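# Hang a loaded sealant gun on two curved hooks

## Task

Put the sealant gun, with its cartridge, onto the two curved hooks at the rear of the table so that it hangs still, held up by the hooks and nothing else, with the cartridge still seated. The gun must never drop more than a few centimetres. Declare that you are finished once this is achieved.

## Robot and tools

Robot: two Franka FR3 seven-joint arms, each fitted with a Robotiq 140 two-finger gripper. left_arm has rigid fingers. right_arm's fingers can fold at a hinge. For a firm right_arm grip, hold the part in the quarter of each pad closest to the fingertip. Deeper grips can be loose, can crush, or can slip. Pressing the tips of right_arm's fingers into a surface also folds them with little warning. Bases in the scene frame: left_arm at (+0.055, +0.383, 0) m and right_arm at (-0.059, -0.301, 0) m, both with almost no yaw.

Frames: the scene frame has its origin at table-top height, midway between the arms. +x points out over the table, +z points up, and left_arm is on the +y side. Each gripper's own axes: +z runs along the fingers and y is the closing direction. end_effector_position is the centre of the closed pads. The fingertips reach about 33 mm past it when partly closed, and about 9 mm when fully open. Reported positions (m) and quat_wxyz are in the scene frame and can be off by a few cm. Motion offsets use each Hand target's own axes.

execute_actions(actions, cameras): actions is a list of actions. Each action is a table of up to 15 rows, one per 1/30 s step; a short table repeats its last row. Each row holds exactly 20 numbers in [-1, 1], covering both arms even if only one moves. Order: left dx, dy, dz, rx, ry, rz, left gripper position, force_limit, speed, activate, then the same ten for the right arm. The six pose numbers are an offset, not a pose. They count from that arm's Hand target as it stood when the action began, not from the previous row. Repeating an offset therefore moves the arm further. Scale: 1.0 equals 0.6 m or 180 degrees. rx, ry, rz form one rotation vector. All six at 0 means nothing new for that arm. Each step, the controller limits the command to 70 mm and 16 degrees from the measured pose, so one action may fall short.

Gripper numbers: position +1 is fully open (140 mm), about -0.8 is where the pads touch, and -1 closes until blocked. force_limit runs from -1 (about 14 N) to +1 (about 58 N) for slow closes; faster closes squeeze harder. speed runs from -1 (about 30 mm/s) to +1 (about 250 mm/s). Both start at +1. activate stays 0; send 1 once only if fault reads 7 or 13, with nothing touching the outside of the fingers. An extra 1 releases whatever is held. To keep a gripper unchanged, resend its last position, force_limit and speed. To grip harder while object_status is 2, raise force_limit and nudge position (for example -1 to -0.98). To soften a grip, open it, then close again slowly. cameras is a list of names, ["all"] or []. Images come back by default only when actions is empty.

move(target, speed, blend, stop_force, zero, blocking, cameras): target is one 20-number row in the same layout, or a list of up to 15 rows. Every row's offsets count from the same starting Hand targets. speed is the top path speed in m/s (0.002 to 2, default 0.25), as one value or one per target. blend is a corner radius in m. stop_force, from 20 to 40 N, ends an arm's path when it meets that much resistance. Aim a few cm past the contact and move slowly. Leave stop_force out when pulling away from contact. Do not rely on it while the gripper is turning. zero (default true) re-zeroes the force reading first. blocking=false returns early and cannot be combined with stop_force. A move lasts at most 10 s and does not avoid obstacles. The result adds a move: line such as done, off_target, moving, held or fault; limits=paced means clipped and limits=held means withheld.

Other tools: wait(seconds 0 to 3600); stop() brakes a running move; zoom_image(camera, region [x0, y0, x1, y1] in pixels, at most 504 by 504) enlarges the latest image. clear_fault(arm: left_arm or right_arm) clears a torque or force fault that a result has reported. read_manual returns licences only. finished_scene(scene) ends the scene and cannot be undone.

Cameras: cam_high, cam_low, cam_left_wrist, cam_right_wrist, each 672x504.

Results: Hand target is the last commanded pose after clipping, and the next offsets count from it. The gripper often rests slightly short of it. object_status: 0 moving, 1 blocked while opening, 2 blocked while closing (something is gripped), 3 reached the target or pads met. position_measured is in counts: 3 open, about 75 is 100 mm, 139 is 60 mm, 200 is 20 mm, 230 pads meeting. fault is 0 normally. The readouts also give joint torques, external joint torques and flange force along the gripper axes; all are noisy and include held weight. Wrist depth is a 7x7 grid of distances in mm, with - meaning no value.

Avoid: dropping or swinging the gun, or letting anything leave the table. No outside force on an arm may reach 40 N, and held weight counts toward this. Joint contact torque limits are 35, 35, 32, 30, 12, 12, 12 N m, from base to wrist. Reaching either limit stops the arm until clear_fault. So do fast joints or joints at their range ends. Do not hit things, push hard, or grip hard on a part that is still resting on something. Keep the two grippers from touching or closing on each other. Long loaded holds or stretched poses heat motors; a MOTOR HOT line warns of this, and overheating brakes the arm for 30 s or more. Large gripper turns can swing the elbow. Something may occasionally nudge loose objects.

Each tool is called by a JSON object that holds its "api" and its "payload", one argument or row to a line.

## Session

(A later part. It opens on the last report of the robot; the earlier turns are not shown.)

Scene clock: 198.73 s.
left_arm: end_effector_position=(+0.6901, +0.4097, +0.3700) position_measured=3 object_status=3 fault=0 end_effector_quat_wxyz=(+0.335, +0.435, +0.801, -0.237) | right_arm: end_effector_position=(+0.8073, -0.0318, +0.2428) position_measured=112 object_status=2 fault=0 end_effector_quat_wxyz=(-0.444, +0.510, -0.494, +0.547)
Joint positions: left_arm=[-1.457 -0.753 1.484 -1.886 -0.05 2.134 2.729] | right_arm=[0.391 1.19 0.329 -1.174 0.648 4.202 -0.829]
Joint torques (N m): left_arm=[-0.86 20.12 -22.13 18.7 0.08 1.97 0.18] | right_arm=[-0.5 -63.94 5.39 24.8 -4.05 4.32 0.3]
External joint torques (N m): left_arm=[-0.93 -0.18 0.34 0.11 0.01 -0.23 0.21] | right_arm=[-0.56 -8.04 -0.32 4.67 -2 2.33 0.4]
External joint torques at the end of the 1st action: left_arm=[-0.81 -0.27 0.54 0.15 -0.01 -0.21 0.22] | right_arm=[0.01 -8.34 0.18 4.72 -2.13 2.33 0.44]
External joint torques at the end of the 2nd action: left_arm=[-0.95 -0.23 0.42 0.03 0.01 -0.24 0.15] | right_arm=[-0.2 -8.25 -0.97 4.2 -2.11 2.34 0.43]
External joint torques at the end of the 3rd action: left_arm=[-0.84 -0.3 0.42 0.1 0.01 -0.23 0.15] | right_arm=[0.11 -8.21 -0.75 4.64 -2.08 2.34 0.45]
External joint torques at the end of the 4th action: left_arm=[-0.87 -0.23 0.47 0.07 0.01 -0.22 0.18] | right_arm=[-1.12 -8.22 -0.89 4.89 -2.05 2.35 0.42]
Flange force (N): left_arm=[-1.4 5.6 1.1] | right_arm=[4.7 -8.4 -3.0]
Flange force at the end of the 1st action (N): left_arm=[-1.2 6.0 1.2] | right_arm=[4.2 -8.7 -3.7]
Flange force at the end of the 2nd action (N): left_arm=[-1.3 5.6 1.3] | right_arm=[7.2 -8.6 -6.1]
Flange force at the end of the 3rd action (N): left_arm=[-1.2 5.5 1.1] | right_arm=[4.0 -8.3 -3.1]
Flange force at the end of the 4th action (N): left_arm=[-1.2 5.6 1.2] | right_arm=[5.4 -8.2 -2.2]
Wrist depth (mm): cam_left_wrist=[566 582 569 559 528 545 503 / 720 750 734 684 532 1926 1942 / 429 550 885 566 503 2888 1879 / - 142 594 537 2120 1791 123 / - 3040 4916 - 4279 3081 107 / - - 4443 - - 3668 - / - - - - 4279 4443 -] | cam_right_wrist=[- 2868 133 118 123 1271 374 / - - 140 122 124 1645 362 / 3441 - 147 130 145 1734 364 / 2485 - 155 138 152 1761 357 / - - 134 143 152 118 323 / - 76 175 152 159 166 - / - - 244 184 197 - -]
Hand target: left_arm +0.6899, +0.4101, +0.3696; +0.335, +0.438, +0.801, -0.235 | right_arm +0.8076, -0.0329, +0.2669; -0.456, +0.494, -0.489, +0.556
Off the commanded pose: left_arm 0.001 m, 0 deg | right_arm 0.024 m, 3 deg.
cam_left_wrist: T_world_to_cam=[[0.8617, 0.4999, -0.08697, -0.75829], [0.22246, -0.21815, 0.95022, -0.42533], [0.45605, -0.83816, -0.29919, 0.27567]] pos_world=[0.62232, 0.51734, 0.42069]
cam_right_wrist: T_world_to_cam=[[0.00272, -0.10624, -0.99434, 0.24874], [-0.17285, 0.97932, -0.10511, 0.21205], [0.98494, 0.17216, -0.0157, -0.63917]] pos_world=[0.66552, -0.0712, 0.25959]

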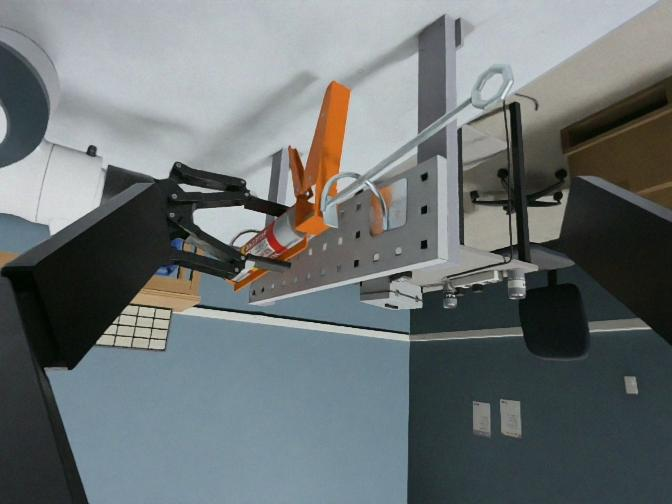

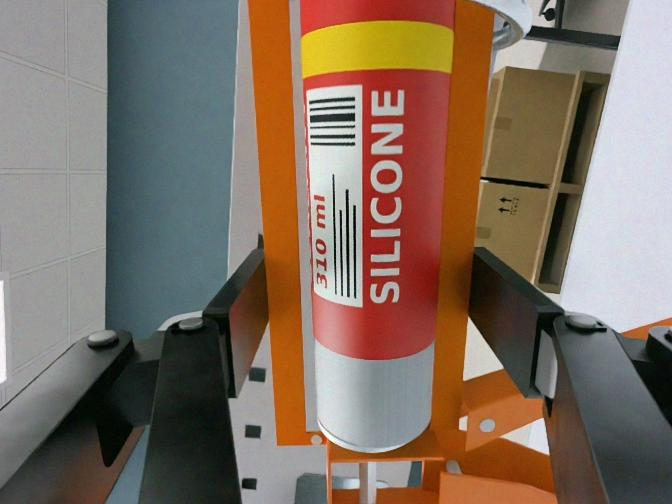

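{"api": "execute_actions", "payload": {
  "actions": [
    [[0,0,0,0,0,0,1,1,1,0,-0.0004,0.005,-0.0002,0,0,0,-1,0.6,-1,0]],
    [[0,0,0,0,0,0,1,1,1,0,-0.0004,0.005,-0.0002,0,0,0,-1,0.6,-1,0]],
    [[0,0,0,0,0,0,1,1,1,0,-0.0004,0.005,-0.0002,0,0,0,-1,0.6,-1,0]],
    [[0,0,0,0,0,0,1,1,1,0,-0.0004,0.005,-0.0002,0,0,0,-1,0.6,-1,0]]
  ],
  "cameras": ["cam_left_wrist","cam_right_wrist"]
}}

{"api": "zoom_image", "payload": {
  "camera": "cam_left_wrist",
  "region": [260, 120, 440, 260]
}}

Scene clock: 210.97 s.
left_arm: end_effector_position=(+0.6901, +0.4097, +0.3700) position_measured=3 object_status=3 fault=0 end_effector_quat_wxyz=(+0.335, +0.435, +0.801, -0.237) | right_arm: end_effector_position=(+0.8072, -0.0317, +0.2396) position_measured=112 object_status=2 fault=0 end_effector_quat_wxyz=(-0.446, +0.507, -0.490, +0.551)
Joint positions: left_arm=[-1.457 -0.753 1.484 -1.886 -0.05 2.134 2.729] | right_arm=[0.396 1.211 0.323 -1.153 0.635 4.212 -0.822]
Joint torques (N m): left_arm=[-0.81 20.07 -22.15 18.68 0.06 1.97 0.14] | right_arm=[-1.21 -60.82 6.09 23.25 -3.26 3.59 0.55]
External joint torques (N m): left_arm=[-0.7 -0.31 0.49 0.17 0 -0.21 0.18] | right_arm=[-1 -4.91 0.67 3.14 -1.27 1.62 0.65]
External joint torques at the end of the 1st action: left_arm=[-0.9 -0.14 0.4 0.02 0.03 -0.23 0.17] | right_arm=[-0.56 -7.91 -0.55 4.65 -1.94 2.31 0.48]
External joint torques at the end of the 2nd action: left_arm=[-0.77 -0.28 0.44 0.16 0.02 -0.2 0.19] | right_arm=[-0.56 -6.97 -0.27 4.3 -1.8 2.16 0.46]
External joint torques at the end of the 3rd action: left_arm=[-0.71 -0.21 0.47 0.18 0 -0.2 0.19] | right_arm=[-1.06 -5.55 0.12 3.73 -1.47 1.88 0.58]
Flange force (N): left_arm=[-1.1 5.4 0.9] | right_arm=[4.3 -4.7 -2.5]
Flange force at the end of the 1st action (N): left_arm=[-1.3 5.3 1.3] | right_arm=[4.6 -8.0 -2.5]
Flange force at the end of the 2nd action (N): left_arm=[-1.2 5.5 1.0] | right_arm=[3.6 -6.8 -1.7]
Flange force at the end of the 3rd action (N): left_arm=[-1.2 5.4 0.9] | right_arm=[3.4 -4.9 -1.0]
Wrist depth (mm): cam_left_wrist=[565 581 568 562 530 540 1616 / 357 745 734 678 528 2101 1910 / 434 496 882 561 1737 2243 1848 / - 142 591 582 1737 1834 123 / - 2751 - - 2626 2656 107 / - - - - - 3788 - / - - - - - 4621 -] | cam_right_wrist=[2237 3107 133 118 121 1997 386 / 2431 - 141 122 124 1682 363 / 2405 2172 149 129 145 1707 366 / 2513 3150 157 139 152 1775 359 / - - 134 142 152 118 322 / - 76 175 152 159 166 - / - - 245 184 173 - -]
Hand target: left_arm +0.6899, +0.4101, +0.3696; +0.335, +0.438, +0.801, -0.235 | right_arm +0.8074, -0.0331, +0.2548; -0.456, +0.494, -0.489, +0.556
Off the commanded pose: left_arm 0.001 m, 0 deg | right_arm 0.015 m, 2 deg.
cam_left_wrist: T_world_to_cam=[[0.8617, 0.4999, -0.08697, -0.75829], [0.22246, -0.21815, 0.95022, -0.42533], [0.45605, -0.83816, -0.29919, 0.27567]] pos_world=[0.62232, 0.51734, 0.42069]
cam_right_wrist: T_world_to_cam=[[0.01603, -0.11072, -0.99372, 0.23453], [-0.17023, 0.97904, -0.11183, 0.21112], [0.98527, 0.17095, -0.00315, -0.64251]] pos_world=[0.66523, -0.07089, 0.25464]

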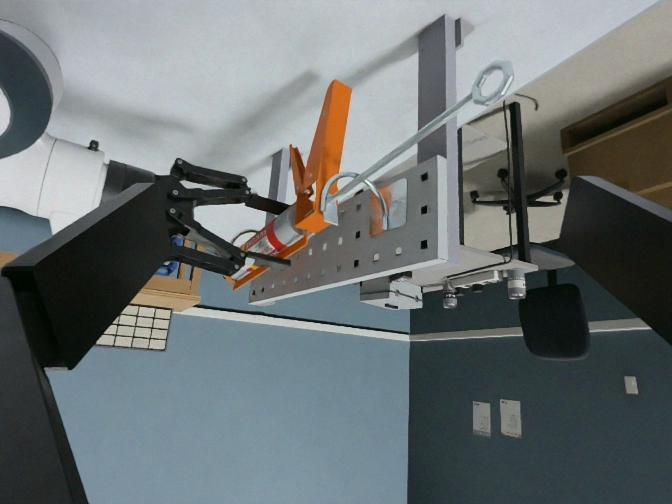

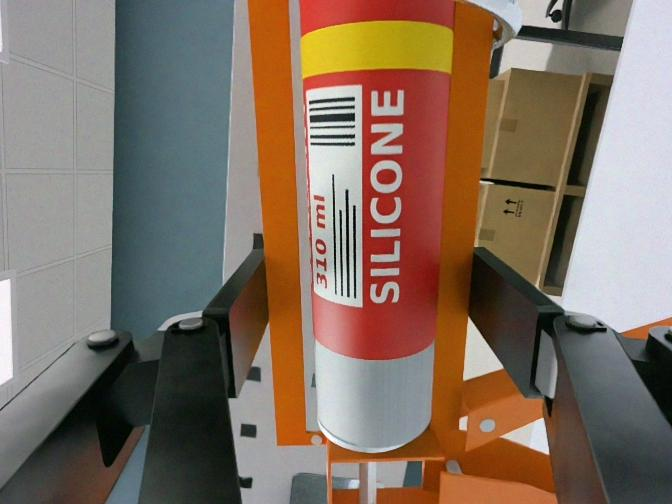

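Scaled by 2.800 from the camera's image (finer frame: 960x720).

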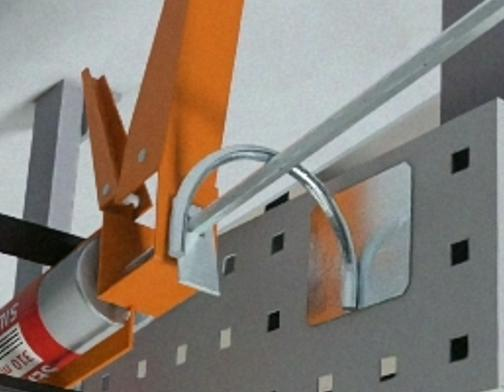

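{"api": "execute_actions", "payload": {
  "actions": [
    [[0,0,0,0,0,0,1,1,1,0,-0.0004,0.005,-0.0002,0,0,0,-1,0.6,-1,0]],
    [[0,0,0,0,0,0,1,1,1,0,-0.0004,0.005,-0.0002,0,0,0,-1,0.6,-1,0]],
    [[0,0,0,0,0,0,1,1,1,0,-0.0004,0.005,-0.0002,0,0,0,-1,0.6,-1,0]]
  ],
  "cameras": ["cam_left_wrist","cam_right_wrist"]
}}

{"api": "zoom_image", "payload": {
  "camera": "cam_left_wrist",
  "region": [260, 120, 440, 260]
}}

Scene clock: 217.47 s.
left_arm: end_effector_position=(+0.6901, +0.4097, +0.3700) position_measured=3 object_status=3 fault=0 end_effector_quat_wxyz=(+0.335, +0.435, +0.801, -0.237) | right_arm: end_effector_position=(+0.8069, -0.0315, +0.2393) position_measured=112 object_status=2 fault=0 end_effector_quat_wxyz=(-0.449, +0.503, -0.487, +0.556)
Joint positions: left_arm=[-1.457 -0.753 1.484 -1.886 -0.05 2.134 2.729] | right_arm=[0.394 1.23 0.331 -1.134 0.618 4.224 -0.822]
Joint torques (N m): left_arm=[-0.84 20.09 -22.16 18.69 0.08 1.97 0.17] | right_arm=[-1.72 -57.95 6.46 21.52 -2.41 2.66 0.69]
External joint torques (N m): left_arm=[-0.88 -0.22 0.36 0.09 0.02 -0.22 0.2] | right_arm=[-1.81 -2.16 0.78 1.61 -0.43 0.73 0.79]
External joint torques at the end of the 1st action: left_arm=[-0.76 -0.31 0.57 0.17 0.02 -0.2 0.16] | right_arm=[-1.03 -4.03 1.13 2.75 -1.05 1.26 0.7]
External joint torques at the end of the 2nd action: left_arm=[-0.71 -0.33 0.49 0.18 0.03 -0.2 0.17] | right_arm=[-1.22 -2.42 0.94 1.75 -0.81 1.02 0.7]
Flange force (N): left_arm=[-1.3 5.4 1.1] | right_arm=[5.0 -1.8 -1.9]
Flange force at the end of the 1st action (N): left_arm=[-1.2 6.0 1.1] | right_arm=[3.5 -3.8 -1.5]
Flange force at the end of the 2nd action (N): left_arm=[-1.1 5.5 0.9] | right_arm=[4.4 -1.9 -2.5]
Wrist depth (mm): cam_left_wrist=[568 581 549 559 528 539 1639 / 452 760 731 682 525 2082 1926 / 434 510 865 571 497 2626 1926 / - 142 591 582 1942 1819 123 / - 3209 4443 - 5777 2818 107 / - - - - 4360 5023 - / - - - - 5135 4054 -] | cam_right_wrist=[2571 2905 133 118 122 2052 375 / 2355 - 139 122 124 1645 381 / - - 147 129 145 1682 367 / - - 154 139 152 1695 363 / - 3150 134 143 152 118 327 / - 77 229 152 167 166 - / - - 245 180 197 - -]
Hand target: left_arm +0.6899, +0.4101, +0.3696; +0.335, +0.438, +0.801, -0.235 | right_arm +0.8074, -0.0333, +0.2458; -0.456, +0.494, -0.489, +0.556
Off the commanded pose: left_arm 0.001 m, 0 deg | right_arm 0.007 m, 1 deg.
cam_left_wrist: T_world_to_cam=[[0.8617, 0.4999, -0.08697, -0.75829], [0.22246, -0.21815, 0.95022, -0.42533], [0.45605, -0.83816, -0.29919, 0.27567]] pos_world=[0.62232, 0.51734, 0.42069]
cam_right_wrist: T_world_to_cam=[[0.03021, -0.11092, -0.99337, 0.22275], [-0.16691, 0.97931, -0.11443, 0.20874], [0.98551, 0.16926, 0.01107, -0.64588]] pos_world=[0.66463, -0.07039, 0.25231]

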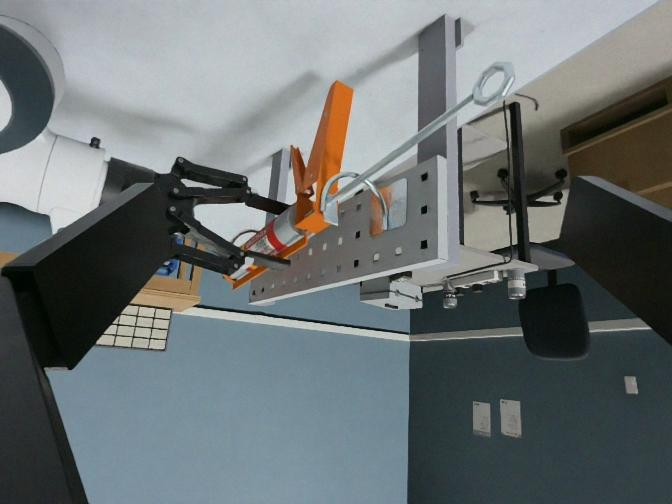

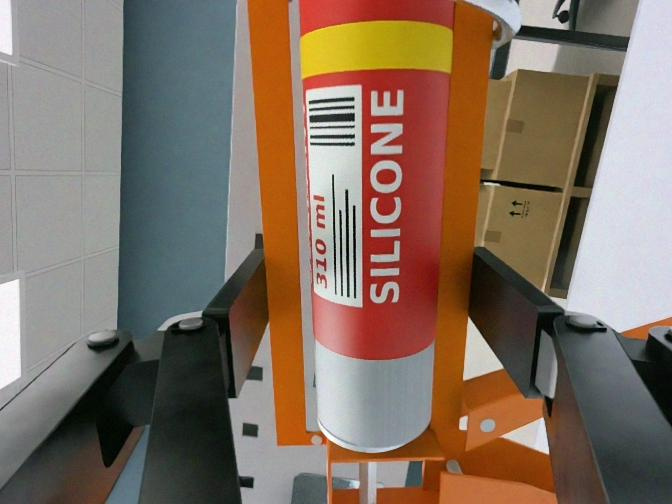

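Scaled by 2.800 from the camera's image (finer frame: 960x720).

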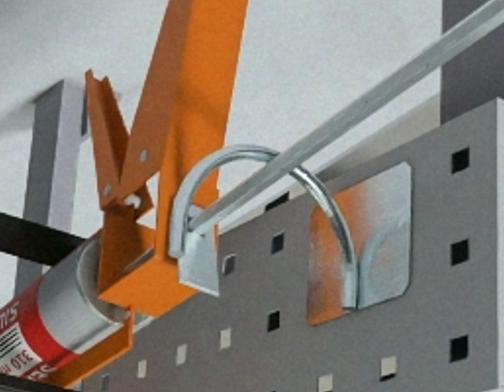

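{"api": "move", "payload": {
  "target": [0,0,0,0,0,0,1,1,1,0, 0,0,0,0,0,0,0.75,0.6,-0.8,0],
  "cameras": ["cam_left_wrist","cam_right_wrist"]
}}

Scene clock: 222.70 s.
left_arm: end_effector_position=(+0.6901, +0.4097, +0.3700) position_measured=3 object_status=3 fault=0 end_effector_quat_wxyz=(+0.335, +0.435, +0.801, -0.237) | right_arm: end_effector_position=(+0.8071, -0.0325, +0.2421) position_measured=35 object_status=0 fault=0 end_effector_quat_wxyz=(-0.453, +0.498, -0.489, +0.555)
Joint positions: left_arm=[-1.457 -0.753 1.484 -1.886 -0.05 2.134 2.729] | right_arm=[0.392 1.23 0.334 -1.131 0.617 4.228 -0.813]
Joint torques (N m): left_arm=[-0.85 20.09 -22.11 18.73 0.07 1.98 0.16] | right_arm=[-1.12 -56.8 5.99 19.8 -2.35 2.19 0.1]
External joint torques (N m): left_arm=[-0.85 -0.17 0.36 0.22 0.01 -0.21 0.2] | right_arm=[-1.08 -0.96 0.29 -0.14 -0.39 0.31 0.19]
Flange force (N): left_arm=[-1.5 5.7 0.9] | right_arm=[7.8 -2.1 -6.7]
Wrist depth (mm): cam_left_wrist=[569 578 578 564 535 532 1594 / 688 745 724 682 528 1926 1992 / 434 518 872 546 917 2687 1910 / - 132 628 568 460 1805 123 / - 3209 5501 - 2687 2432 107 / - - 5135 - 4279 - 3301 / - - - 4126 - 3851 -] | cam_right_wrist=[- 2905 183 135 130 1257 1264 / 1962 3550 190 140 135 1553 373 / - - 200 144 141 1707 364 / - - 208 151 149 1707 354 / - 116 218 158 155 138 115 / - 3289 231 192 161 151 110 / - - 243 202 174 174 143]
Hand target: left_arm +0.6899, +0.4101, +0.3696; +0.335, +0.438, +0.801, -0.235 | right_arm +0.8074, -0.0333, +0.2458; -0.456, +0.494, -0.489, +0.556
Off the commanded pose: left_arm 0.001 m, 0 deg | right_arm 0.004 m, 1 deg.
move: done
cam_left_wrist: T_world_to_cam=[[0.8617, 0.4999, -0.08697, -0.75829], [0.22246, -0.21815, 0.95022, -0.42533], [0.45605, -0.83816, -0.29919, 0.27567]] pos_world=[0.62232, 0.51734, 0.42069]
cam_right_wrist: T_world_to_cam=[[0.03605, -0.09947, -0.99439, 0.22135], [-0.16361, 0.98102, -0.10407, 0.20499], [0.98587, 0.16644, 0.0191, -0.64824]] pos_world=[0.66464, -0.07118, 0.25382]

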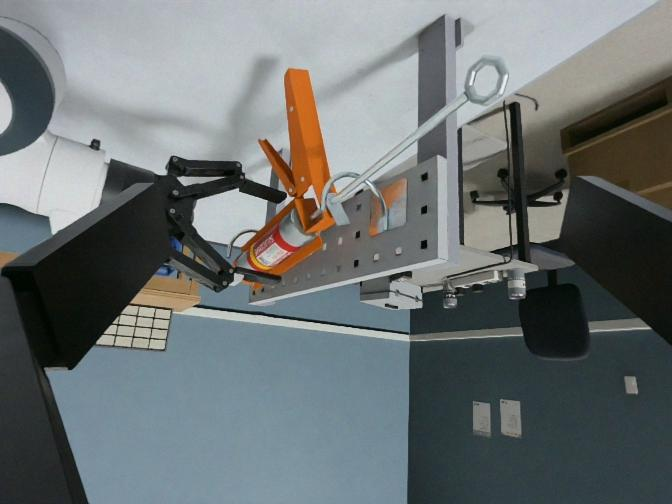

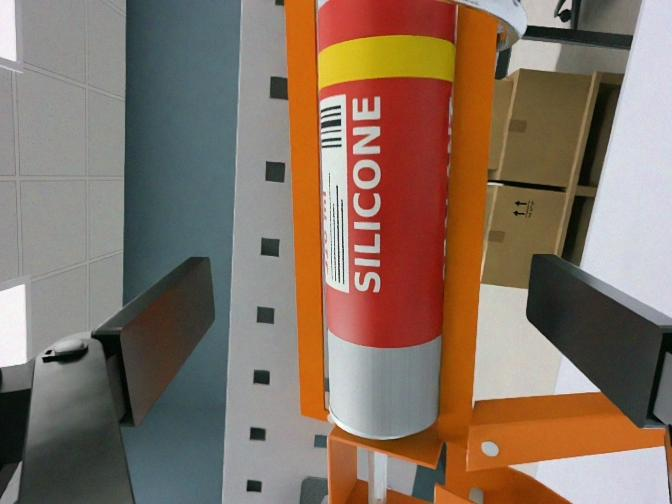

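{"api": "move", "payload": {
  "target": [
    [0,0,0,0,0,0,1,1,1,0, 0.0198,0.002,0.002,0,0,0,0.75,0.6,-0.8,0],
    [0,0,0,0,0,0,1,1,1,0, 0.09,-0.002,-0.326,0,0,0,0.75,0.6,-0.8,0]
  ],
  "speed": 0.12,
  "blend": 0.005,
  "cameras": ["cam_high","cam_left_wrist","cam_right_wrist"]
}}

Scene clock: 236.77 s.
left_arm: end_effector_position=(+0.6901, +0.4097, +0.3700) position_measured=3 object_status=3 fault=0 end_effector_quat_wxyz=(+0.335, +0.435, +0.801, -0.237) | right_arm: end_effector_position=(+0.6080, -0.0677, +0.2461) position_measured=35 object_status=3 fault=0 end_effector_quat_wxyz=(-0.454, +0.498, -0.487, +0.556)
Joint positions: left_arm=[-1.457 -0.753 1.484 -1.886 -0.05 2.134 2.729] | right_arm=[0.663 0.767 0.023 -2.135 0.755 4.577 -0.287]
Joint velocities: left_arm=[within noise] | right_arm=[0 0.001 -0.002 0.001 0 0.001 0.006]
Joint torques (N m): left_arm=[-0.86 20.08 -22.16 18.66 0.08 1.98 0.17] | right_arm=[-0.42 -42.44 -0.41 12.87 0.23 2.7 0.1]
External joint torques (N m): left_arm=[-0.93 -0.28 0.37 0.03 0.01 -0.22 0.2] | right_arm=[-0.31 0.22 0.15 0.03 0.61 0.26 0.19]
Flange force (N): left_arm=[-1.2 5.4 1.3] | right_arm=[-0.7 0.8 -0.8]
Wrist depth (mm): cam_left_wrist=[592 579 576 557 523 539 1627 / 727 745 736 676 531 2139 1975 / 1080 955 1013 546 478 2432 1975 / - 142 1305 548 1583 1834 123 / - 3040 4360 - 5925 2925 107 / - 3610 - - - 4443 - / - 3668 - - - 3851 -] | cam_right_wrist=[2015 3064 3107 354 366 517 368 / - 2905 - - 374 511 370 / - 2943 - 336 1896 544 382 / - 3389 - 359 2015 511 363 / 2259 116 - 410 368 147 115 / - - 2695 436 363 449 105 / - - - 2761 481 459 -]
Hand target: left_arm +0.6899, +0.4101, +0.3696; +0.335, +0.438, +0.801, -0.235 | right_arm +0.6075, -0.0684, +0.2462; -0.456, +0.494, -0.489, +0.556
Off the commanded pose: left_arm 0.001 m, 0 deg | right_arm 0.001 m, 1 deg.
joint sent to its limit (right arm) — joint 6 (wrist pitch), upper limit. The joint targets still meet the commanded pose.
move: done
cam_left_wrist: T_world_to_cam=[[0.8617, 0.4999, -0.08697, -0.75829], [0.22246, -0.21815, 0.95022, -0.42533], [0.45605, -0.83816, -0.29919, 0.27567]] pos_world=[0.62232, 0.51734, 0.42069]
cam_right_wrist: T_world_to_cam=[[0.0403, -0.10163, -0.99401, 0.22615], [-0.16532, 0.98042, -0.10695, 0.20909], [0.98542, 0.16864, 0.02271, -0.4467]] pos_world=[0.46563, -0.10669, 0.2573]

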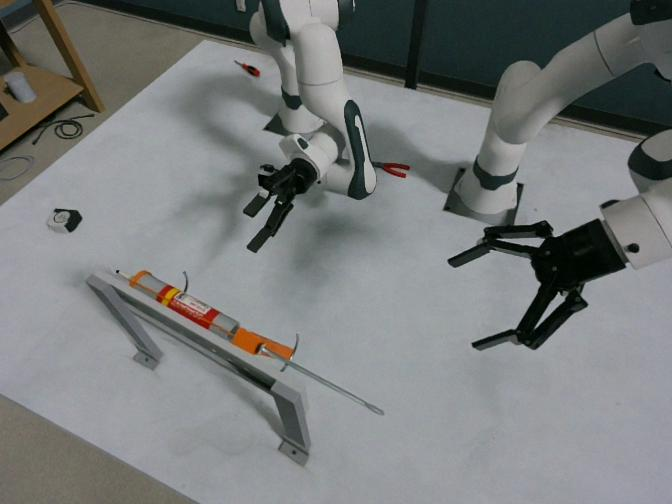

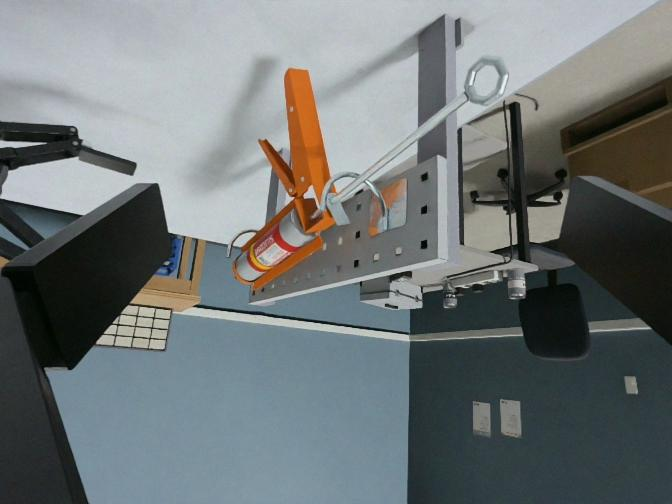

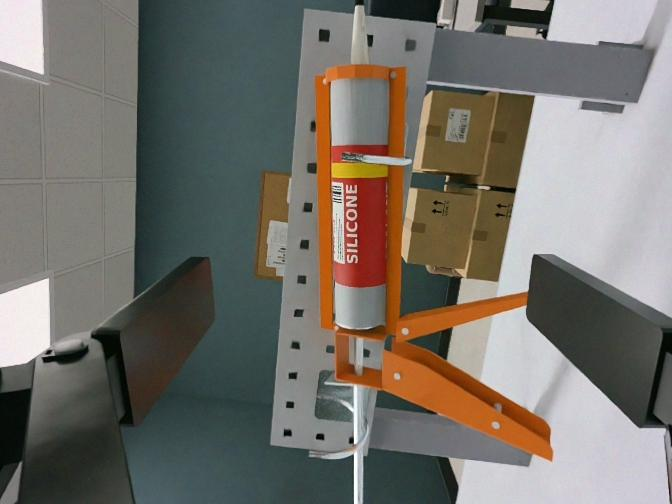

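Gun hangs at rest on both hooks. Finishing this scene.

{"api": "finished_scene", "payload": {
  "scene": 2
}}

The scene is finished: the task was done.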